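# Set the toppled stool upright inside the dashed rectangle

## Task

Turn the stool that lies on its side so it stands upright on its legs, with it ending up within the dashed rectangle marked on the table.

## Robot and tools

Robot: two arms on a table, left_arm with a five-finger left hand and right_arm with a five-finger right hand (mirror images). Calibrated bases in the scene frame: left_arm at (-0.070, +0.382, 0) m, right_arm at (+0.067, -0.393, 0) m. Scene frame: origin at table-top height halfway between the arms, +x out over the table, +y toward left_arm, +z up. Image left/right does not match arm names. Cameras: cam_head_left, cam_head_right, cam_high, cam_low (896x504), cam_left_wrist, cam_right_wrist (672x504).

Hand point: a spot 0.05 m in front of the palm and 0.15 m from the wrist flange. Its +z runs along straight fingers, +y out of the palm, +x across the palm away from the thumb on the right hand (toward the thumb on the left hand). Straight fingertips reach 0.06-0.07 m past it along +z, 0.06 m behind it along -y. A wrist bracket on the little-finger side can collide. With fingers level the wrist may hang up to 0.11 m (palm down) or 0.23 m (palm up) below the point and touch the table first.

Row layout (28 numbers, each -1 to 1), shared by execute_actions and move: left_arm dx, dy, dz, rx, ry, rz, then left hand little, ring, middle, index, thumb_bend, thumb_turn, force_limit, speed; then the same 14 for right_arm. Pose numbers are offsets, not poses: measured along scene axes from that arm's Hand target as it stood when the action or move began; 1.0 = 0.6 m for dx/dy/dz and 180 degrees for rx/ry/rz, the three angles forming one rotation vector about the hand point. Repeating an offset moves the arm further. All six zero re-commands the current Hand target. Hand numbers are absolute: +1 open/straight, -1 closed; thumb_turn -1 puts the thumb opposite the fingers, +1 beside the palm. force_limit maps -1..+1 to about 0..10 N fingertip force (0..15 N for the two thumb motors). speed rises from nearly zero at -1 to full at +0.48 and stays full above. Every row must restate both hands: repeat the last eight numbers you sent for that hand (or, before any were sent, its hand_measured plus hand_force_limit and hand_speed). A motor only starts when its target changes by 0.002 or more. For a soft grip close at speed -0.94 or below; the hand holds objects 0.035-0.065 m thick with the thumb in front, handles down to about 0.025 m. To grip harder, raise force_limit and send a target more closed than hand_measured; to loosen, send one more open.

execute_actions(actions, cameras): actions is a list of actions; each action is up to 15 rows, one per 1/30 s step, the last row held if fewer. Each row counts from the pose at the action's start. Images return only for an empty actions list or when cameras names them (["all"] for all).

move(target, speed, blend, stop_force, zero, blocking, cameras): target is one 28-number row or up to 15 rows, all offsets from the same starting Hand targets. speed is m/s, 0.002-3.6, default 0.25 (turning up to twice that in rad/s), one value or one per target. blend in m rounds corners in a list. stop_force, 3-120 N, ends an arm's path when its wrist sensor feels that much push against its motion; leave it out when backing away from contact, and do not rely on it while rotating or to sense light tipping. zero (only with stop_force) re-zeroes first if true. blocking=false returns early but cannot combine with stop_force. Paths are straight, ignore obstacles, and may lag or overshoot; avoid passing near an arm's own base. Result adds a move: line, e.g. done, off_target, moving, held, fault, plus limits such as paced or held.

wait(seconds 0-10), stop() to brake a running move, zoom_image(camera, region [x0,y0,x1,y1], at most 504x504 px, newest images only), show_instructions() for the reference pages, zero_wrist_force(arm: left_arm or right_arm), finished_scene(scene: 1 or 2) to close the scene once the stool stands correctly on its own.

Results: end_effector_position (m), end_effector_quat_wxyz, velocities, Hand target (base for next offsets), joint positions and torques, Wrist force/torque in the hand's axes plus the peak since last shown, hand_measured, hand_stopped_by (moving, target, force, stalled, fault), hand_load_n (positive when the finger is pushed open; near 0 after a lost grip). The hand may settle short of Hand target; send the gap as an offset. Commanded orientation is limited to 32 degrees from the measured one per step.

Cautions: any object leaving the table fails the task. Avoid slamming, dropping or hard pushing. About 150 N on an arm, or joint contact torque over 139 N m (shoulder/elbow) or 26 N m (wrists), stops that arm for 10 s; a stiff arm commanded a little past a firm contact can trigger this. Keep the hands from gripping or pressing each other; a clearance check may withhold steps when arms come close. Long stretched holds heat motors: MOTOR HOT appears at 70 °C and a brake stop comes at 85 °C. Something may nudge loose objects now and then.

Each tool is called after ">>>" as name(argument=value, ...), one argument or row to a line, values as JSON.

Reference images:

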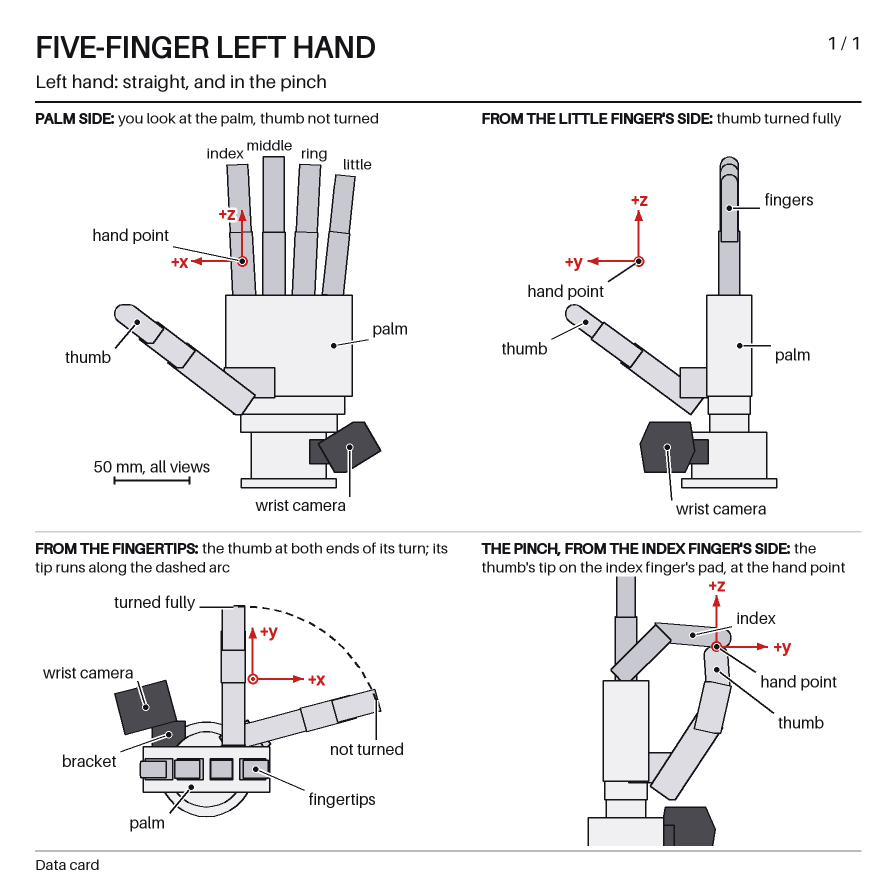

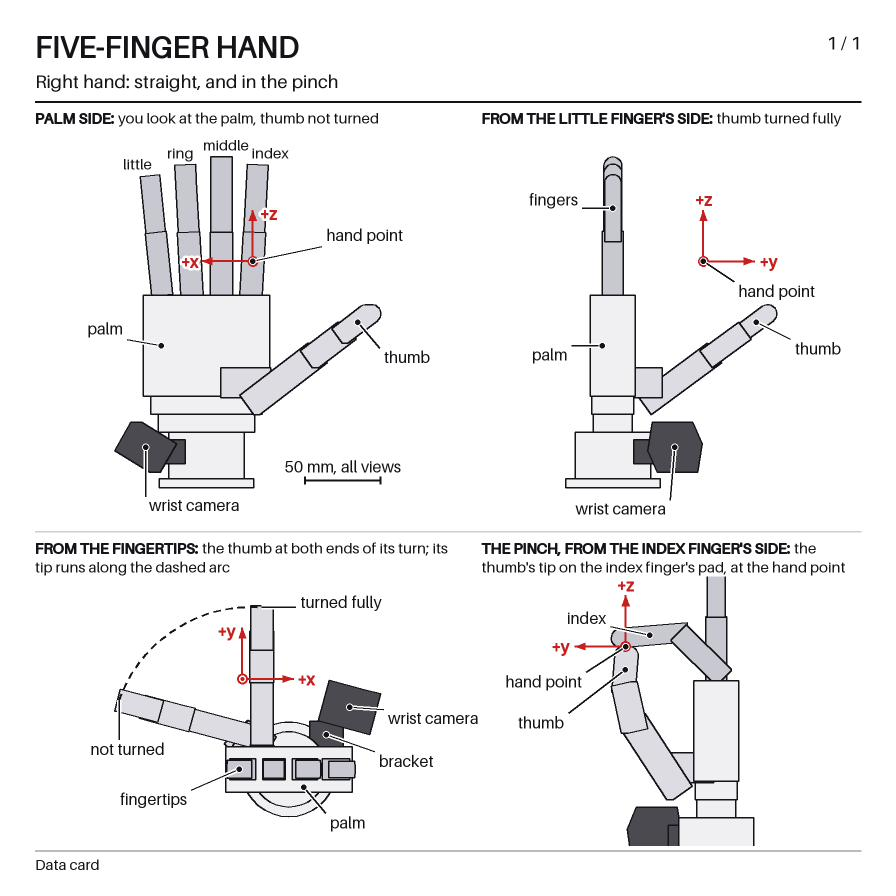

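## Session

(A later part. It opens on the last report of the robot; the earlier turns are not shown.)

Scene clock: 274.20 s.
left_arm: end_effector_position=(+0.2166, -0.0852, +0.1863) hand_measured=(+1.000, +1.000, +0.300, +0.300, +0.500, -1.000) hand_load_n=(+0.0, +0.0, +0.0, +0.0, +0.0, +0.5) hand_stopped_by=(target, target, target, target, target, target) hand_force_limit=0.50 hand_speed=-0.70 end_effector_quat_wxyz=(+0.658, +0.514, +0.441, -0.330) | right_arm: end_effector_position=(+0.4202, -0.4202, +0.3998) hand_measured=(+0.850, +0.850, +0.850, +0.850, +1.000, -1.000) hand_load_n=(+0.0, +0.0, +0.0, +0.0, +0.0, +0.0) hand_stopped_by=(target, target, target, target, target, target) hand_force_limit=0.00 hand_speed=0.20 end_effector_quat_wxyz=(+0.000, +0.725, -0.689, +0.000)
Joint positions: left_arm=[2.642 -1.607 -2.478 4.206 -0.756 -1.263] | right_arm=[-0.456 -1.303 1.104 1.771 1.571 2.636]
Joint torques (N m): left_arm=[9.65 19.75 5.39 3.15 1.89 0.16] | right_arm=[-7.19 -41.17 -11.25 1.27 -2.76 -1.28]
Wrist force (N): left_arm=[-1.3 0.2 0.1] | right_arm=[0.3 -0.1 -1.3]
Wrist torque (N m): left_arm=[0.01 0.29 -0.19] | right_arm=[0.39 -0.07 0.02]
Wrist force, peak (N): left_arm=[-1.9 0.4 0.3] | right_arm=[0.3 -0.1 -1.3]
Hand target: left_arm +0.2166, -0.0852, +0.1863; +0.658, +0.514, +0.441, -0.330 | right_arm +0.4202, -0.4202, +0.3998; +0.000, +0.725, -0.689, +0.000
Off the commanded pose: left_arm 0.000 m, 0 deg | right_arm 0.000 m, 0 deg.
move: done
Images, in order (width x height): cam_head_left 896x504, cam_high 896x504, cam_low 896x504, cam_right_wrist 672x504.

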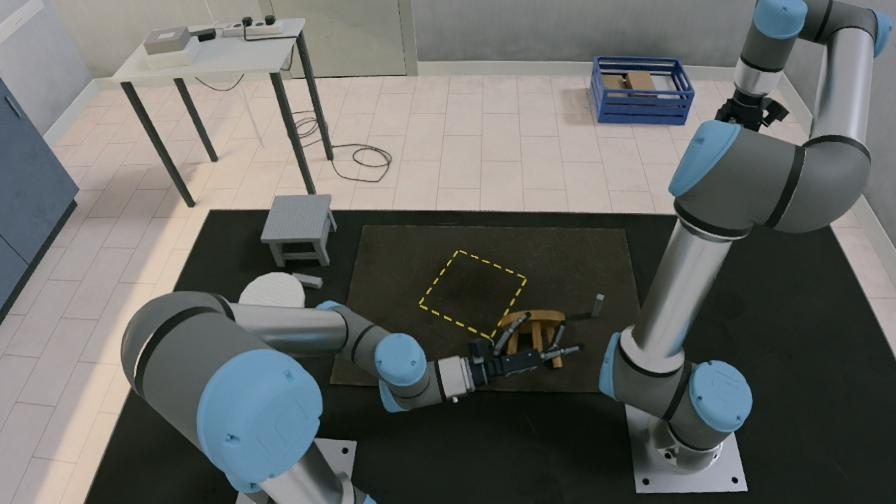

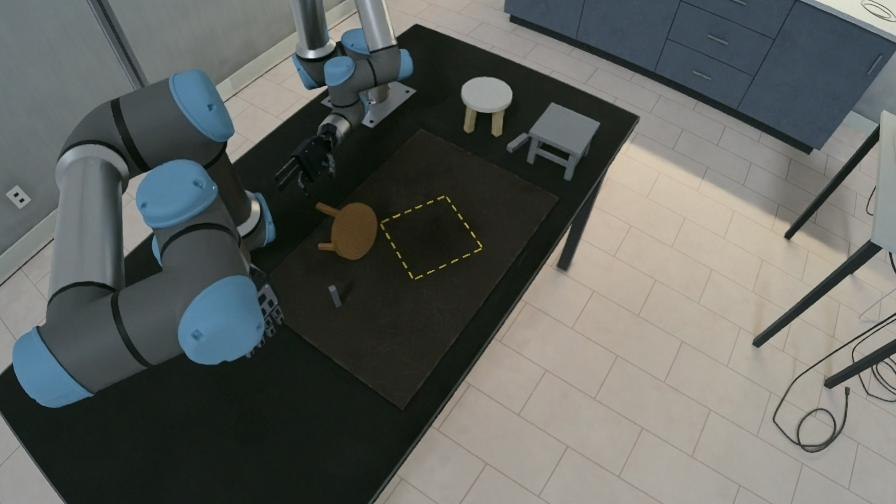

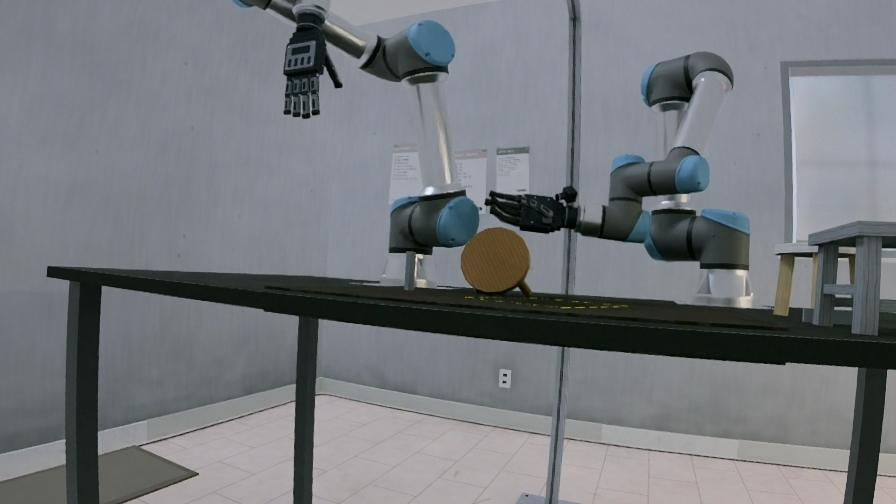

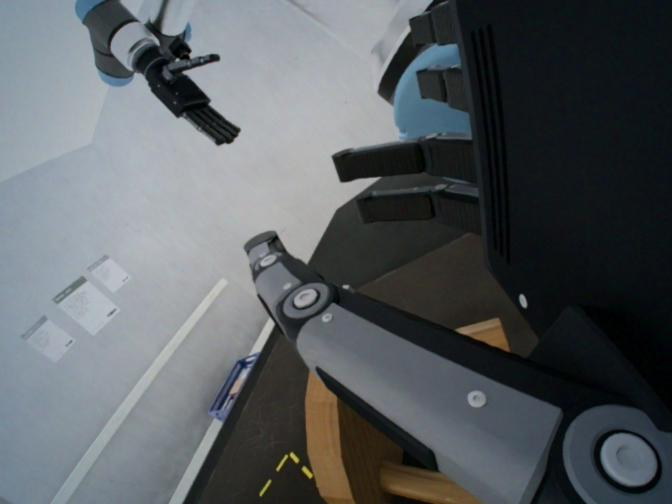

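>>> move(
  target=[
    [0,0.1667,0.1667,0,0,0,1,1,0.3,0.3,0.5,-1,0.5,-0.7,0,0,0,0,0,0,0.85,0.85,0.85,0.85,1,-1,0.0,0.2],
    [0.2217,0.558,0.44,0,0,0,1,1,0.3,0.3,0.5,-1,0.5,-0.7,-0.2,0.595,-0.2967,0.0057,-0.0943,0.0056,0.85,0.85,0.85,0.85,1,-1,0.0,0.2],
  ],
  speed=0.25,
  blend=[0.03,0],
  cameras=["cam_head_left","cam_head_right","cam_high","cam_low","cam_left_wrist"],
)

>>> zoom_image(
  camera="cam_high",
  region=[280, 120, 420, 290],
)

>>> zoom_image(
  camera="cam_head_left",
  region=[480, 230, 620, 380],
)

>>> zoom_image(
  camera="cam_low",
  region=[400, 150, 600, 310],
)

Scene clock: 297.17 s.
left_arm: end_effector_position=(+0.3496, +0.2496, +0.4503) hand_measured=(+1.000, +1.000, +0.300, +0.300, +0.500, -1.000) hand_load_n=(+0.0, +0.0, +0.0, +0.0, +0.0, +0.5) hand_stopped_by=(target, target, target, target, target, target) hand_force_limit=0.50 hand_speed=-0.70 end_effector_quat_wxyz=(+0.658, +0.514, +0.441, -0.330) | right_arm: end_effector_position=(+0.3002, -0.0632, +0.2218) hand_measured=(+0.850, +0.850, +0.850, +0.850, +1.000, -1.000) hand_load_n=(+0.0, +0.0, +0.0, +0.0, +0.0, +0.0) hand_stopped_by=(target, target, target, target, target, target) hand_force_limit=0.00 hand_speed=0.20 end_effector_quat_wxyz=(-0.108, +0.723, -0.675, +0.100)
Joint positions: left_arm=[3.905 -1.344 -1.909 3.084 0.517 -1.027] | right_arm=[0.565 -1.433 1.636 1.107 1.711 3.621]
Joint torques (N m): left_arm=[-2.63 5.16 25.56 1.7 -1.75 1.34] | right_arm=[10.04 -36.06 -10.53 0.42 -2.23 1.36]
Wrist force (N): left_arm=[-1.1 0.2 0.5] | right_arm=[-0.3 -1.0 -0.5]
Wrist torque (N m): left_arm=[-0.05 0.31 -0.15] | right_arm=[0.11 0.03 -0.01]
Wrist force, peak (N): left_arm=[-2.5 0.6 0.2] | right_arm=[-2.2 0.2 0.4]
Hand target: left_arm +0.3496, +0.2496, +0.4503; +0.658, +0.514, +0.441, -0.330 | right_arm +0.3002, -0.0632, +0.2218; -0.108, +0.723, -0.675, +0.100
Off the commanded pose: left_arm 0.000 m, 0 deg | right_arm 0.000 m, 0 deg.
move: done
Images, in order (width x height): cam_head_left 896x504, cam_head_right 896x504, cam_high 896x504, cam_low 896x504, cam_left_wrist 672x504.

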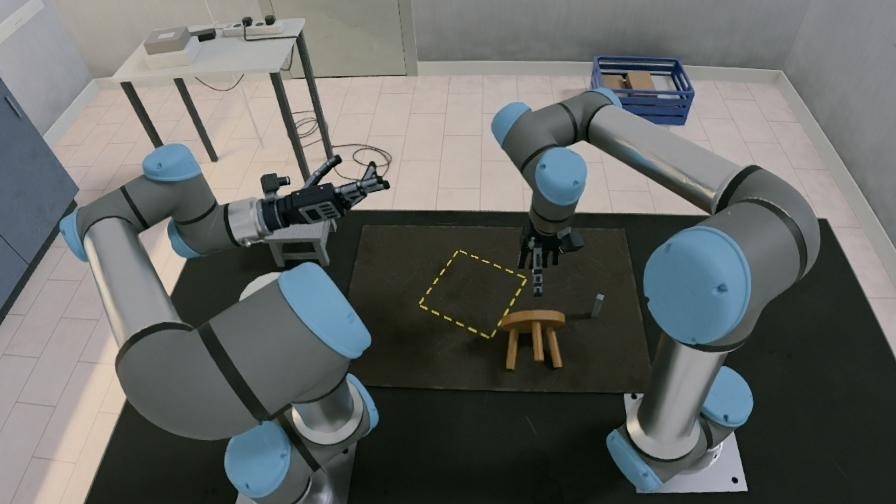

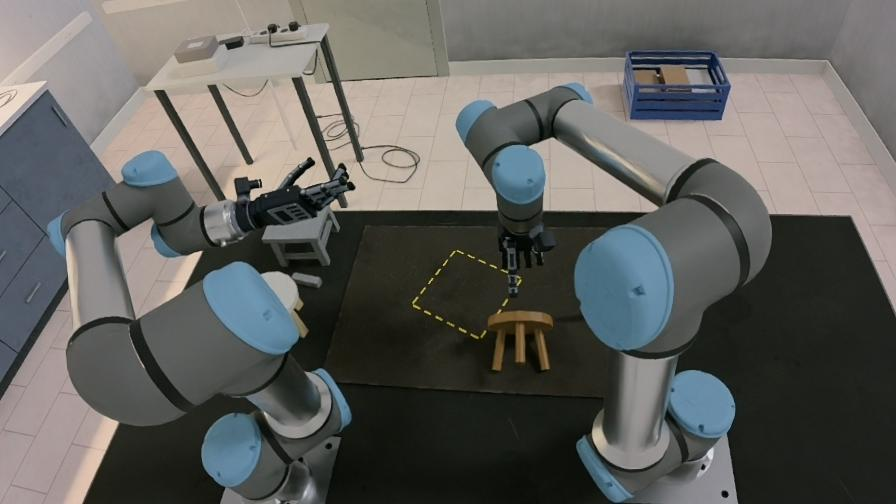

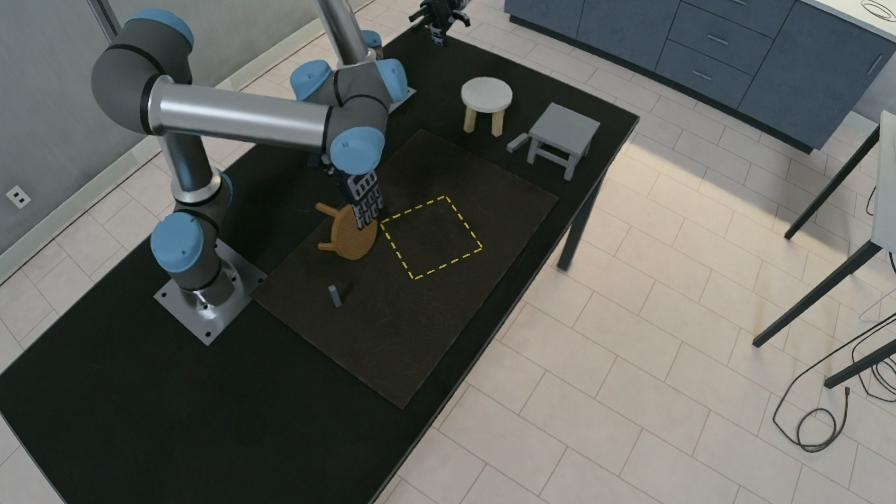

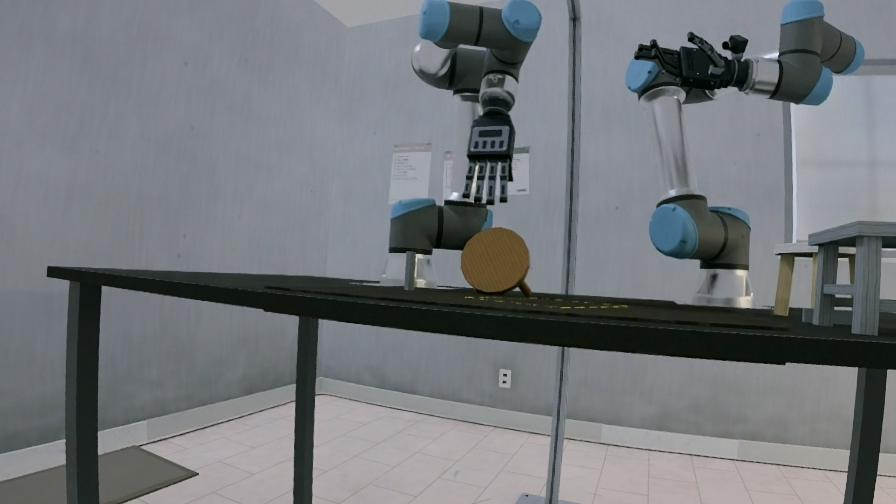

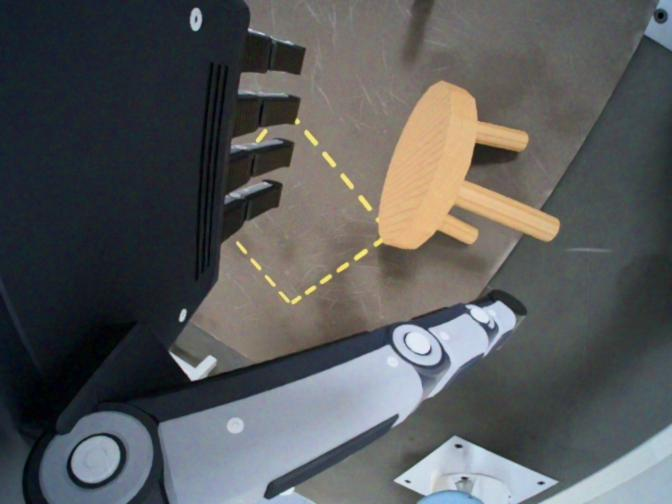

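Scaled by 2.965 from the camera's 896x504 image, which has a finer 1280x720 frame.

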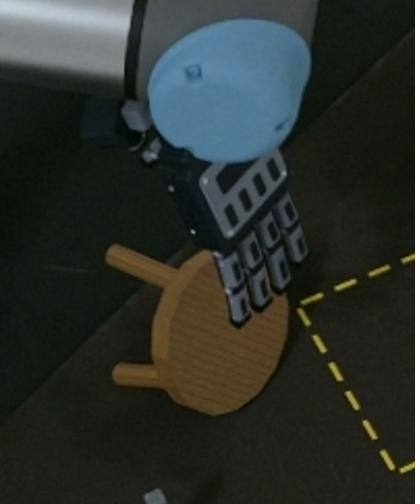

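Scaled by 3.360 from the camera's 896x504 image, which has a finer 1280x720 frame.

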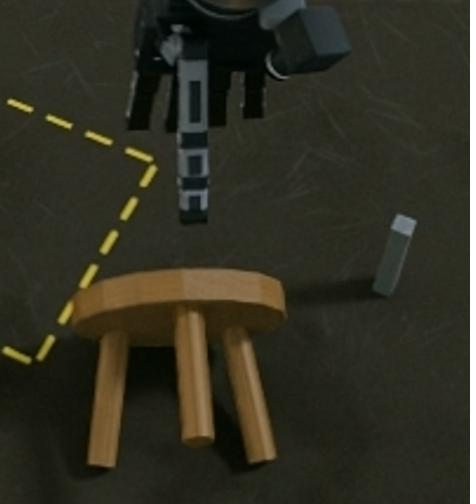

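Scaled by 2.520 from the camera's 896x504 image, which has a finer 1280x720 frame.

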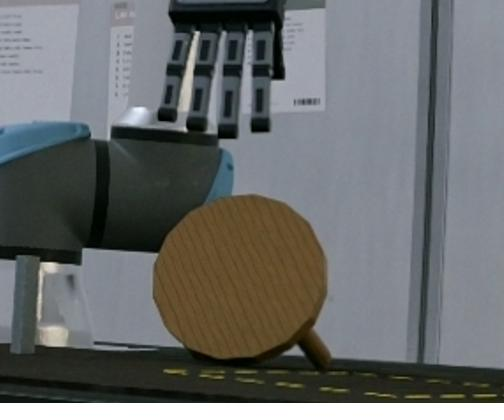

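>>> move(
  target=[0,0,0,0,0,0,1,1,0.3,0.3,0.5,-1,0.5,-0.7,0.034,0.019,-0.1116,0,0,0,0.85,0.85,0.85,0.85,1,-1,0.0,0.2],
  speed=0.12,
  stop_force=5,
  cameras=["cam_head_left","cam_head_right","cam_high","cam_low","cam_left_wrist"],
)

>>> zoom_image(
  camera="cam_high",
  region=[300, 150, 420, 270],
)

>>> zoom_image(
  camera="cam_head_left",
  region=[490, 250, 590, 380],
)

>>> zoom_image(
  camera="cam_low",
  region=[430, 170, 560, 310],
)

Scene clock: 314.83 s.
left_arm: end_effector_position=(+0.3496, +0.2496, +0.4503) hand_measured=(+1.000, +1.000, +0.300, +0.300, +0.500, -1.000) hand_load_n=(+0.0, +0.0, +0.0, +0.0, +0.0, +0.5) hand_stopped_by=(target, target, target, target, target, target) hand_force_limit=0.50 hand_speed=-0.70 end_effector_quat_wxyz=(+0.658, +0.514, +0.441, -0.330) | right_arm: end_effector_position=(+0.3206, -0.0518, +0.1548) hand_measured=(+0.850, +0.850, +0.850, +0.850, +1.000, -1.000) hand_load_n=(+0.0, +0.0, +0.0, +0.0, +0.0, +0.0) hand_stopped_by=(target, target, target, target, target, target) hand_force_limit=0.00 hand_speed=0.20 end_effector_quat_wxyz=(-0.108, +0.723, -0.675, +0.100)
Joint positions: left_arm=[3.904 -1.344 -1.909 3.084 0.517 -1.027] | right_arm=[0.561 -1.337 1.698 0.948 1.71 3.618]
Joint torques (N m): left_arm=[-9.17 2.81 26.52 1.46 1.67 -1.69] | right_arm=[8.66 -42.9 -26.58 0.52 -1.66 1.32]
Wrist force (N): left_arm=[-1.2 0.3 0.2] | right_arm=[0.1 -0.4 -0.4]
Wrist torque (N m): left_arm=[-0.02 0.31 -0.17] | right_arm=[0.22 -0.04 0.09]
Wrist force, peak (N): left_arm=[-1.4 0.2 0.3] | right_arm=[0.1 -1.0 -1.7]
Hand target: left_arm +0.3496, +0.2496, +0.4503; +0.658, +0.514, +0.441, -0.330 | right_arm +0.3206, -0.0518, +0.1548; -0.108, +0.723, -0.675, +0.100
Off the commanded pose: left_arm 0.000 m, 0 deg | right_arm 0.000 m, 0 deg.
move: done
Images, in order (width x height): cam_head_left 896x504, cam_head_right 896x504, cam_high 896x504, cam_low 896x504, cam_left_wrist 672x504.

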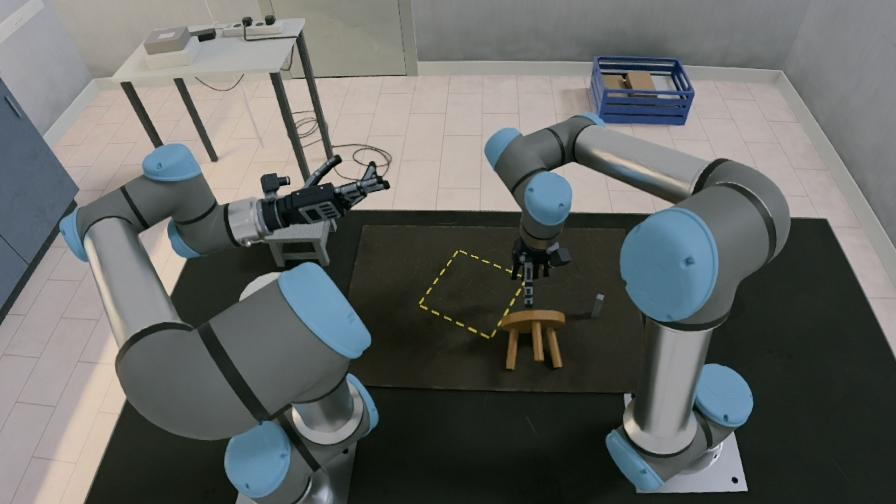

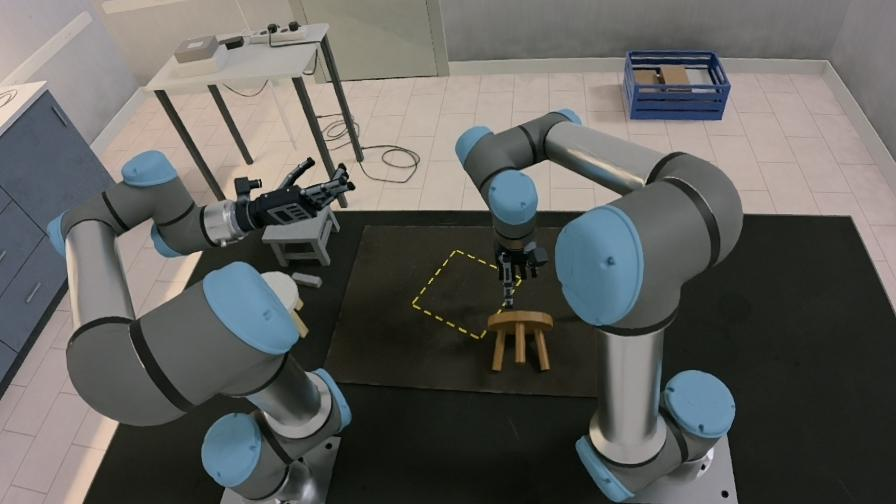

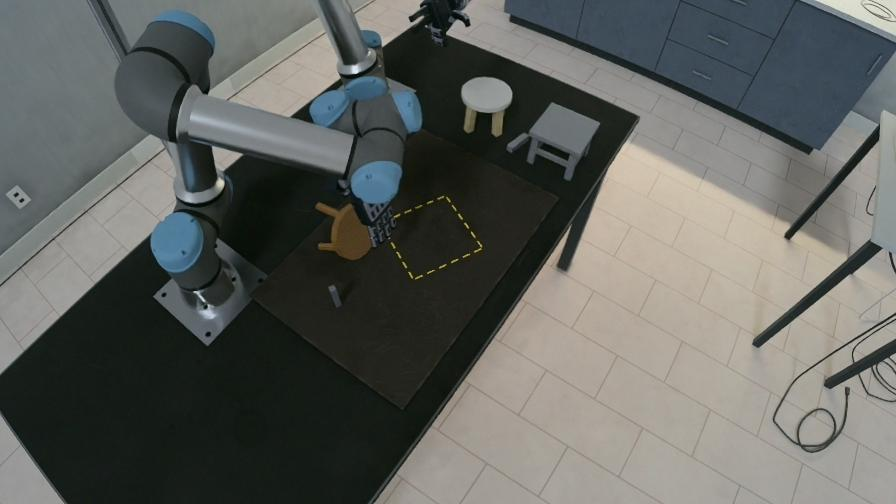

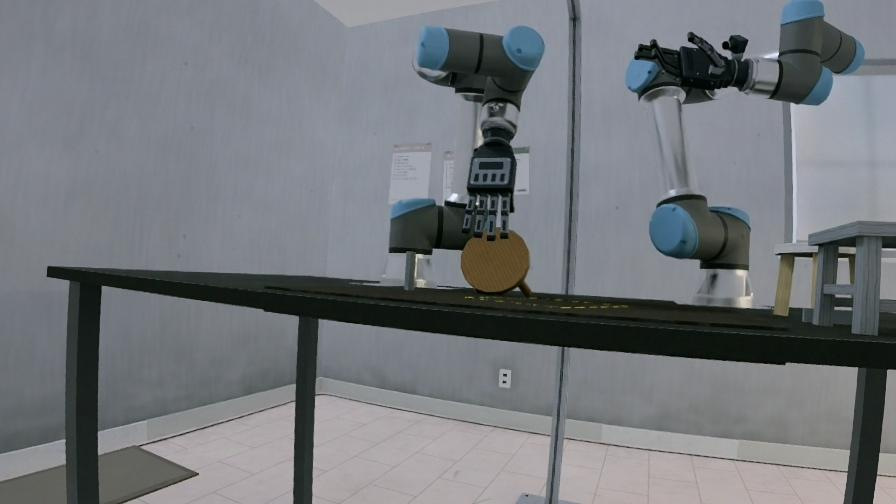

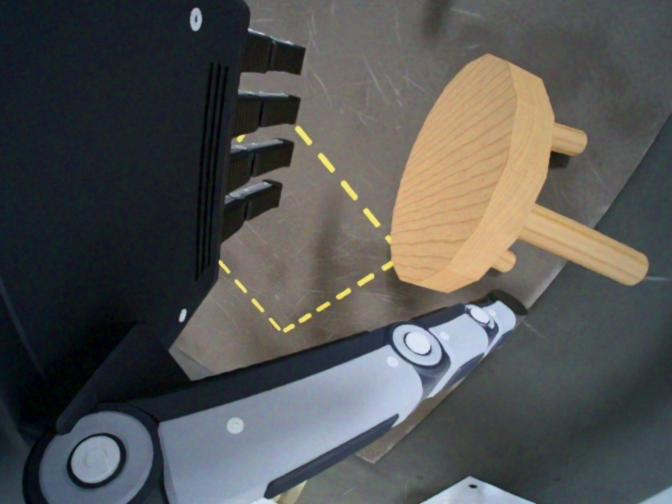

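Scaled by 4.200 from the camera's 896x504 image, which has a finer 1280x720 frame.

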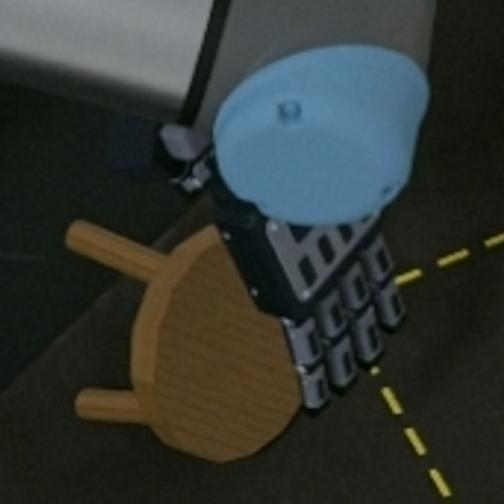

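Scaled by 3.877 from the camera's 896x504 image, which has a finer 1280x720 frame.

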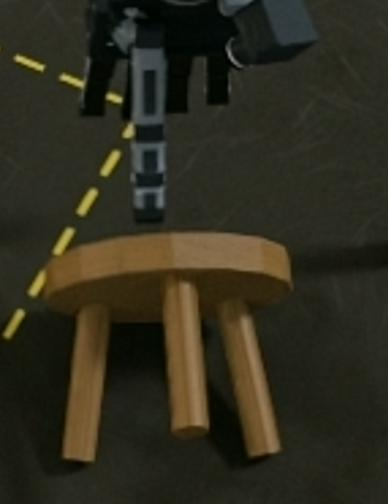

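Scaled by 3.600 from the camera's 896x504 image, which has a finer 1280x720 frame.

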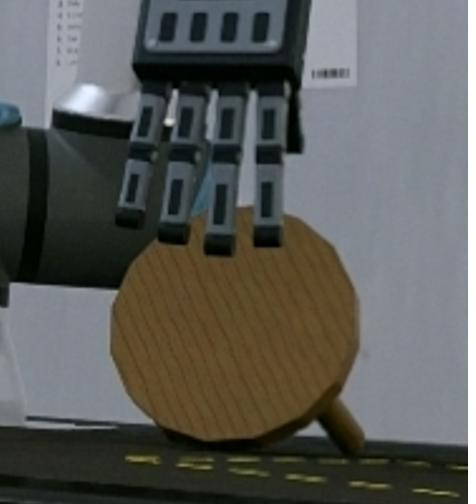

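>>> move(
  target=[0,0,0,0,0,0,1,1,0.3,0.3,0.5,-1,0.5,-0.7,-0.1145,-0.0013,-0.0352,0,0,0,0.85,0.85,0.85,0.85,1,-1,0.0,0.2],
  speed=0.1,
  stop_force=4,
  cameras=["cam_head_left","cam_high","cam_low","cam_left_wrist"],
)

>>> zoom_image(
  camera="cam_high",
  region=[300, 150, 420, 270],
)

>>> zoom_image(
  camera="cam_head_left",
  region=[490, 250, 590, 380],
)

>>> zoom_image(
  camera="cam_low",
  region=[430, 170, 560, 310],
)

Scene clock: 339.97 s.
left_arm: end_effector_position=(+0.3496, +0.2496, +0.4503) hand_measured=(+1.000, +1.000, +0.300, +0.300, +0.500, -1.000) hand_load_n=(+0.0, +0.0, +0.0, +0.0, +0.0, +0.0) hand_stopped_by=(target, target, target, target, target, target) hand_force_limit=0.50 hand_speed=-0.70 end_effector_quat_wxyz=(+0.658, +0.514, +0.441, -0.330) | right_arm: end_effector_position=(+0.2519, -0.0525, +0.1337) hand_measured=(+0.850, +0.850, +0.850, +0.850, +1.000, -1.000) hand_load_n=(+0.0, +0.0, +0.0, +0.0, +0.0, +0.0) hand_stopped_by=(target, target, target, target, target, target) hand_force_limit=0.00 hand_speed=0.20 end_effector_quat_wxyz=(-0.108, +0.723, -0.675, +0.100)
Joint positions: left_arm=[3.904 -1.344 -1.909 3.084 0.517 -1.027] | right_arm=[0.674 -1.406 1.846 0.886 1.738 3.728]
Joint torques (N m): left_arm=[-8.52 2.47 25.57 1.17 1.56 -1.39] | right_arm=[-8.33 -11.11 -14.47 3 -2.68 1.29]
Wrist force (N): left_arm=[-1.0 0.2 0.4] | right_arm=[-0.1 -1.4 -0.5]
Wrist torque (N m): left_arm=[-0.04 0.28 -0.15] | right_arm=[0.05 0.00 0.09]
Wrist force, peak (N): left_arm=[-1.4 0.2 0.3] | right_arm=[-0.4 -1.8 -0.2]
Hand target: left_arm +0.3496, +0.2496, +0.4503; +0.658, +0.514, +0.441, -0.330 | right_arm +0.2519, -0.0526, +0.1337; -0.108, +0.723, -0.675, +0.100
Off the commanded pose: left_arm 0.000 m, 0 deg | right_arm 0.000 m, 0 deg.
move: done
Images, in order (width x height): cam_head_left 896x504, cam_high 896x504, cam_low 896x504, cam_left_wrist 672x504.

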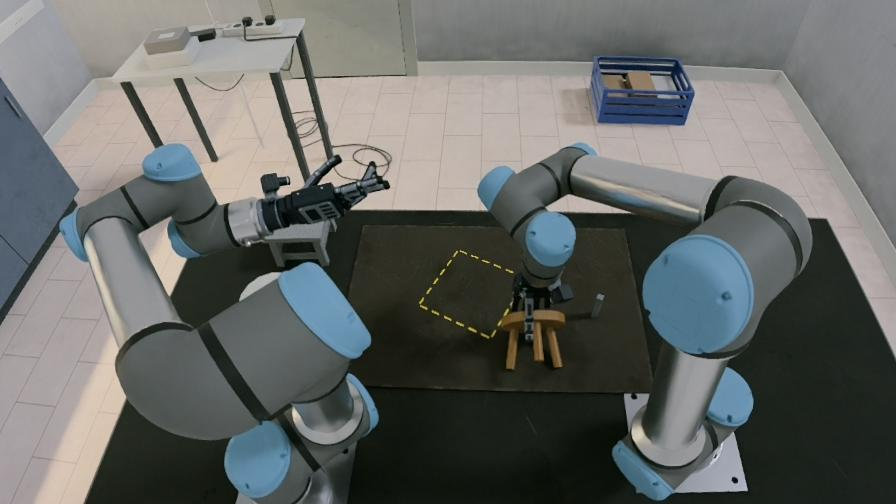

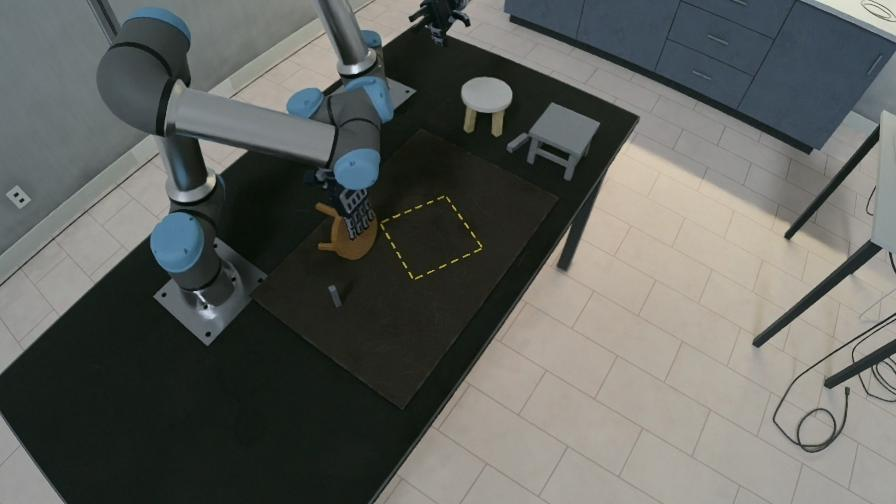

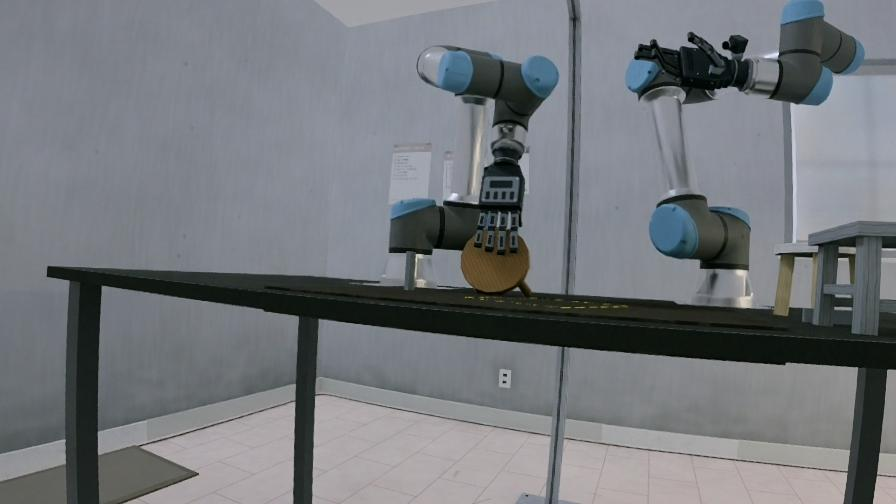

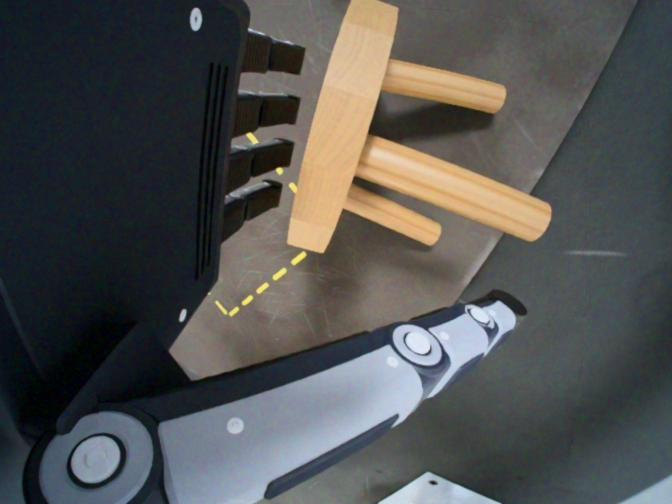

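Scaled by 4.200 from the camera's 896x504 image, which has a finer 1280x720 frame.

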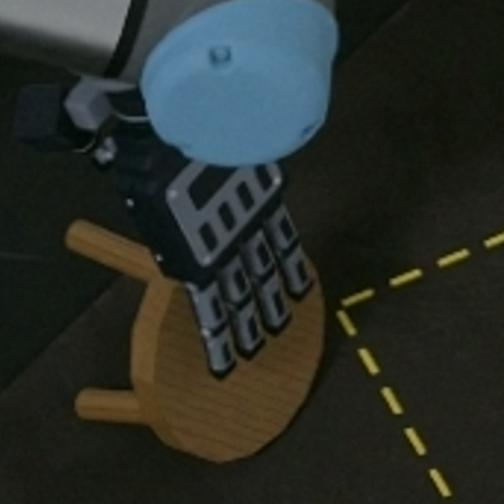

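Scaled by 3.877 from the camera's 896x504 image, which has a finer 1280x720 frame.

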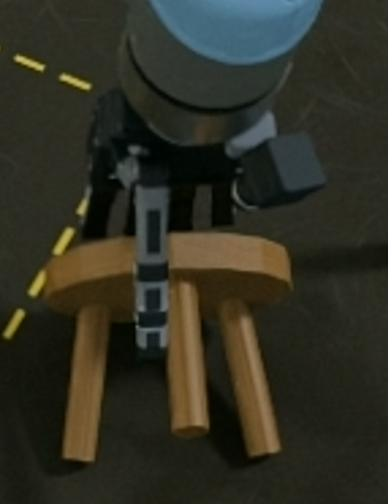

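Scaled by 3.600 from the camera's 896x504 image, which has a finer 1280x720 frame.

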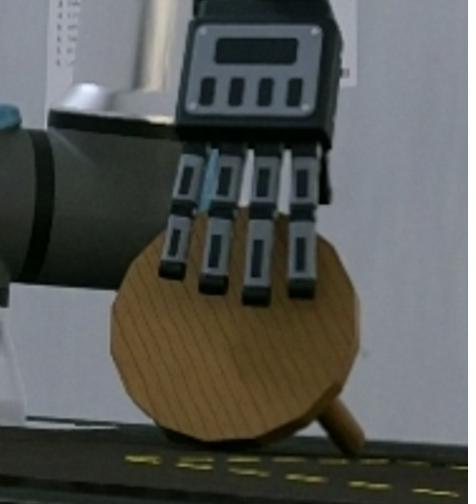

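>>> move(
  target=[0,0,0,0,0,0,1,1,0.3,0.3,0.5,-1,0.5,-0.7,0.0292,0.002,-0.0957,0,0,0,0.85,0.85,0.85,0.85,1,-1,0.0,0.2],
  speed=0.07,
  stop_force=4,
  cameras=["cam_head_left","cam_high","cam_low","cam_left_wrist"],
)

>>> zoom_image(
  camera="cam_head_left",
  region=[490, 250, 590, 380],
)

>>> zoom_image(
  camera="cam_low",
  region=[430, 170, 560, 310],
)

Scene clock: 349.10 s.
left_arm: end_effector_position=(+0.3496, +0.2496, +0.4503) hand_measured=(+1.000, +1.000, +0.300, +0.300, +0.500, -1.000) hand_load_n=(+0.0, +0.0, +0.0, +0.0, +0.0, +0.5) hand_stopped_by=(target, target, target, target, target, target) hand_force_limit=0.50 hand_speed=-0.70 end_effector_quat_wxyz=(+0.658, +0.514, +0.441, -0.330) | right_arm: end_effector_position=(+0.2694, -0.0513, +0.0763) hand_measured=(+0.850, +0.850, +0.850, +0.850, +1.000, -1.000) hand_load_n=(+0.0, +0.0, +0.0, +0.0, +0.0, +0.0) hand_stopped_by=(target, target, target, target, target, target) hand_force_limit=0.00 hand_speed=0.20 end_effector_quat_wxyz=(-0.108, +0.723, -0.675, +0.100)
Joint positions: left_arm=[3.904 -1.344 -1.909 3.084 0.517 -1.027] | right_arm=[0.645 -1.315 1.898 0.738 1.731 3.699]
Joint torques (N m): left_arm=[-7.98 3.09 25.27 1.17 1.53 -1.24] | right_arm=[9.42 -41.34 -23.97 0.46 2.25 1.42]
Wrist force (N): left_arm=[-1.1 0.2 0.3] | right_arm=[-0.1 -0.3 -0.6]
Wrist torque (N m): left_arm=[-0.04 0.29 -0.16] | right_arm=[0.29 -0.04 0.05]
Wrist force, peak (N): left_arm=[-1.4 0.2 0.3] | right_arm=[-0.4 -1.7 -0.5]
Hand target: left_arm +0.3496, +0.2496, +0.4503; +0.658, +0.514, +0.441, -0.330 | right_arm +0.2694, -0.0514, +0.0763; -0.108, +0.723, -0.675, +0.100
Off the commanded pose: left_arm 0.000 m, 0 deg | right_arm 0.000 m, 0 deg.
move: done
Images, in order (width x height): cam_head_left 896x504, cam_high 896x504, cam_low 896x504, cam_left_wrist 672x504.

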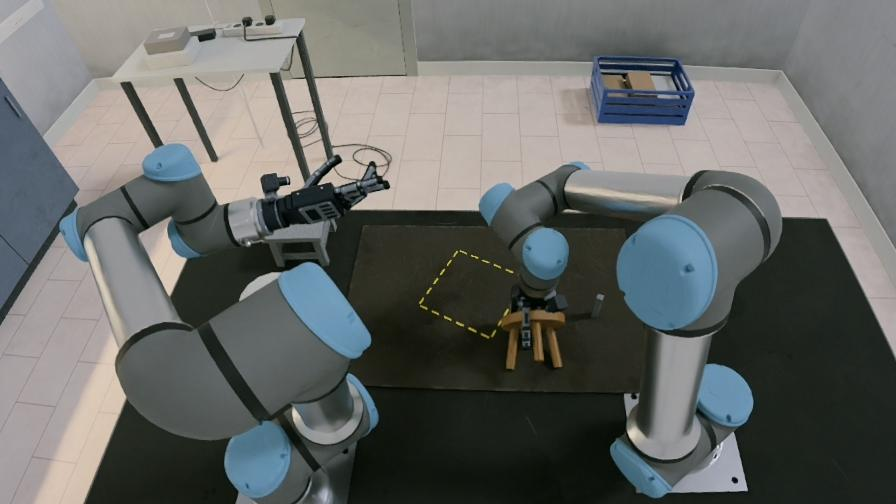

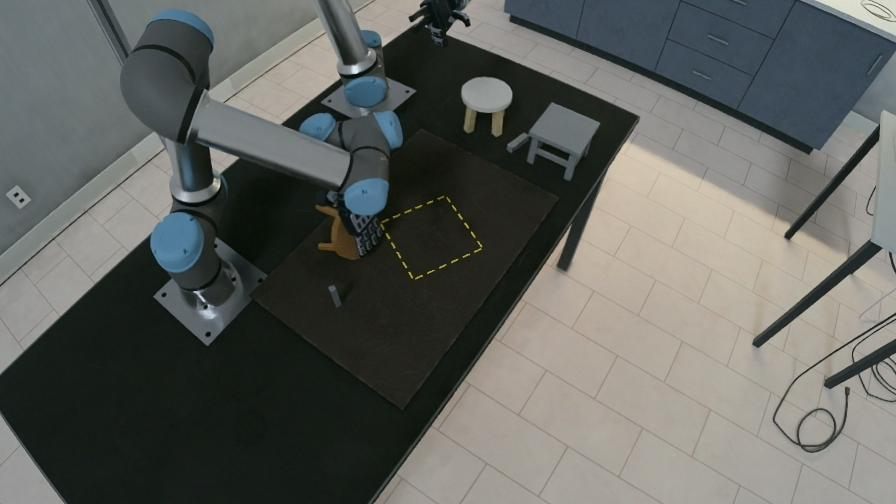

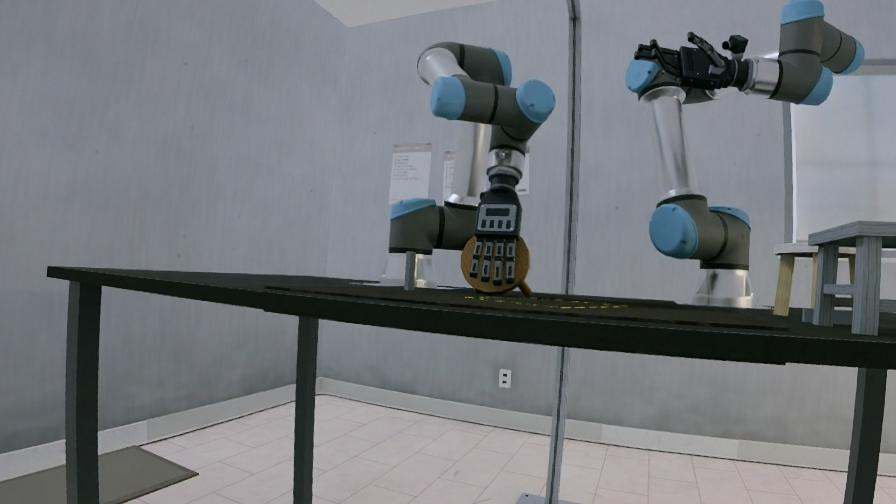

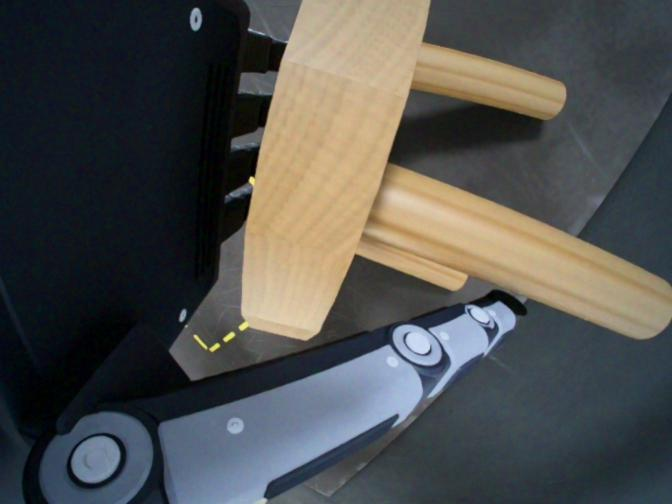

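Scaled by 3.877 from the camera's 896x504 image, which has a finer 1280x720 frame.

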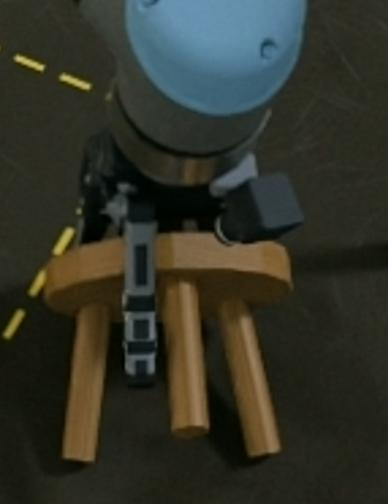

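Scaled by 3.600 from the camera's 896x504 image, which has a finer 1280x720 frame.

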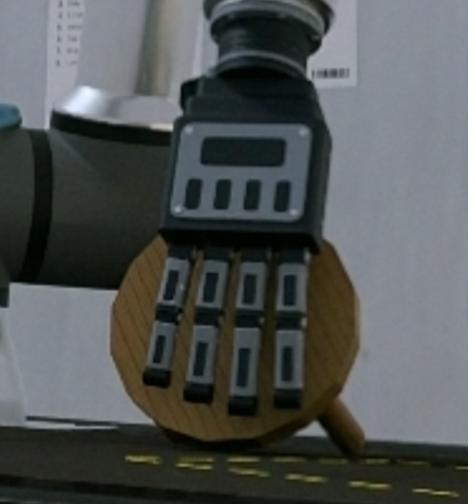

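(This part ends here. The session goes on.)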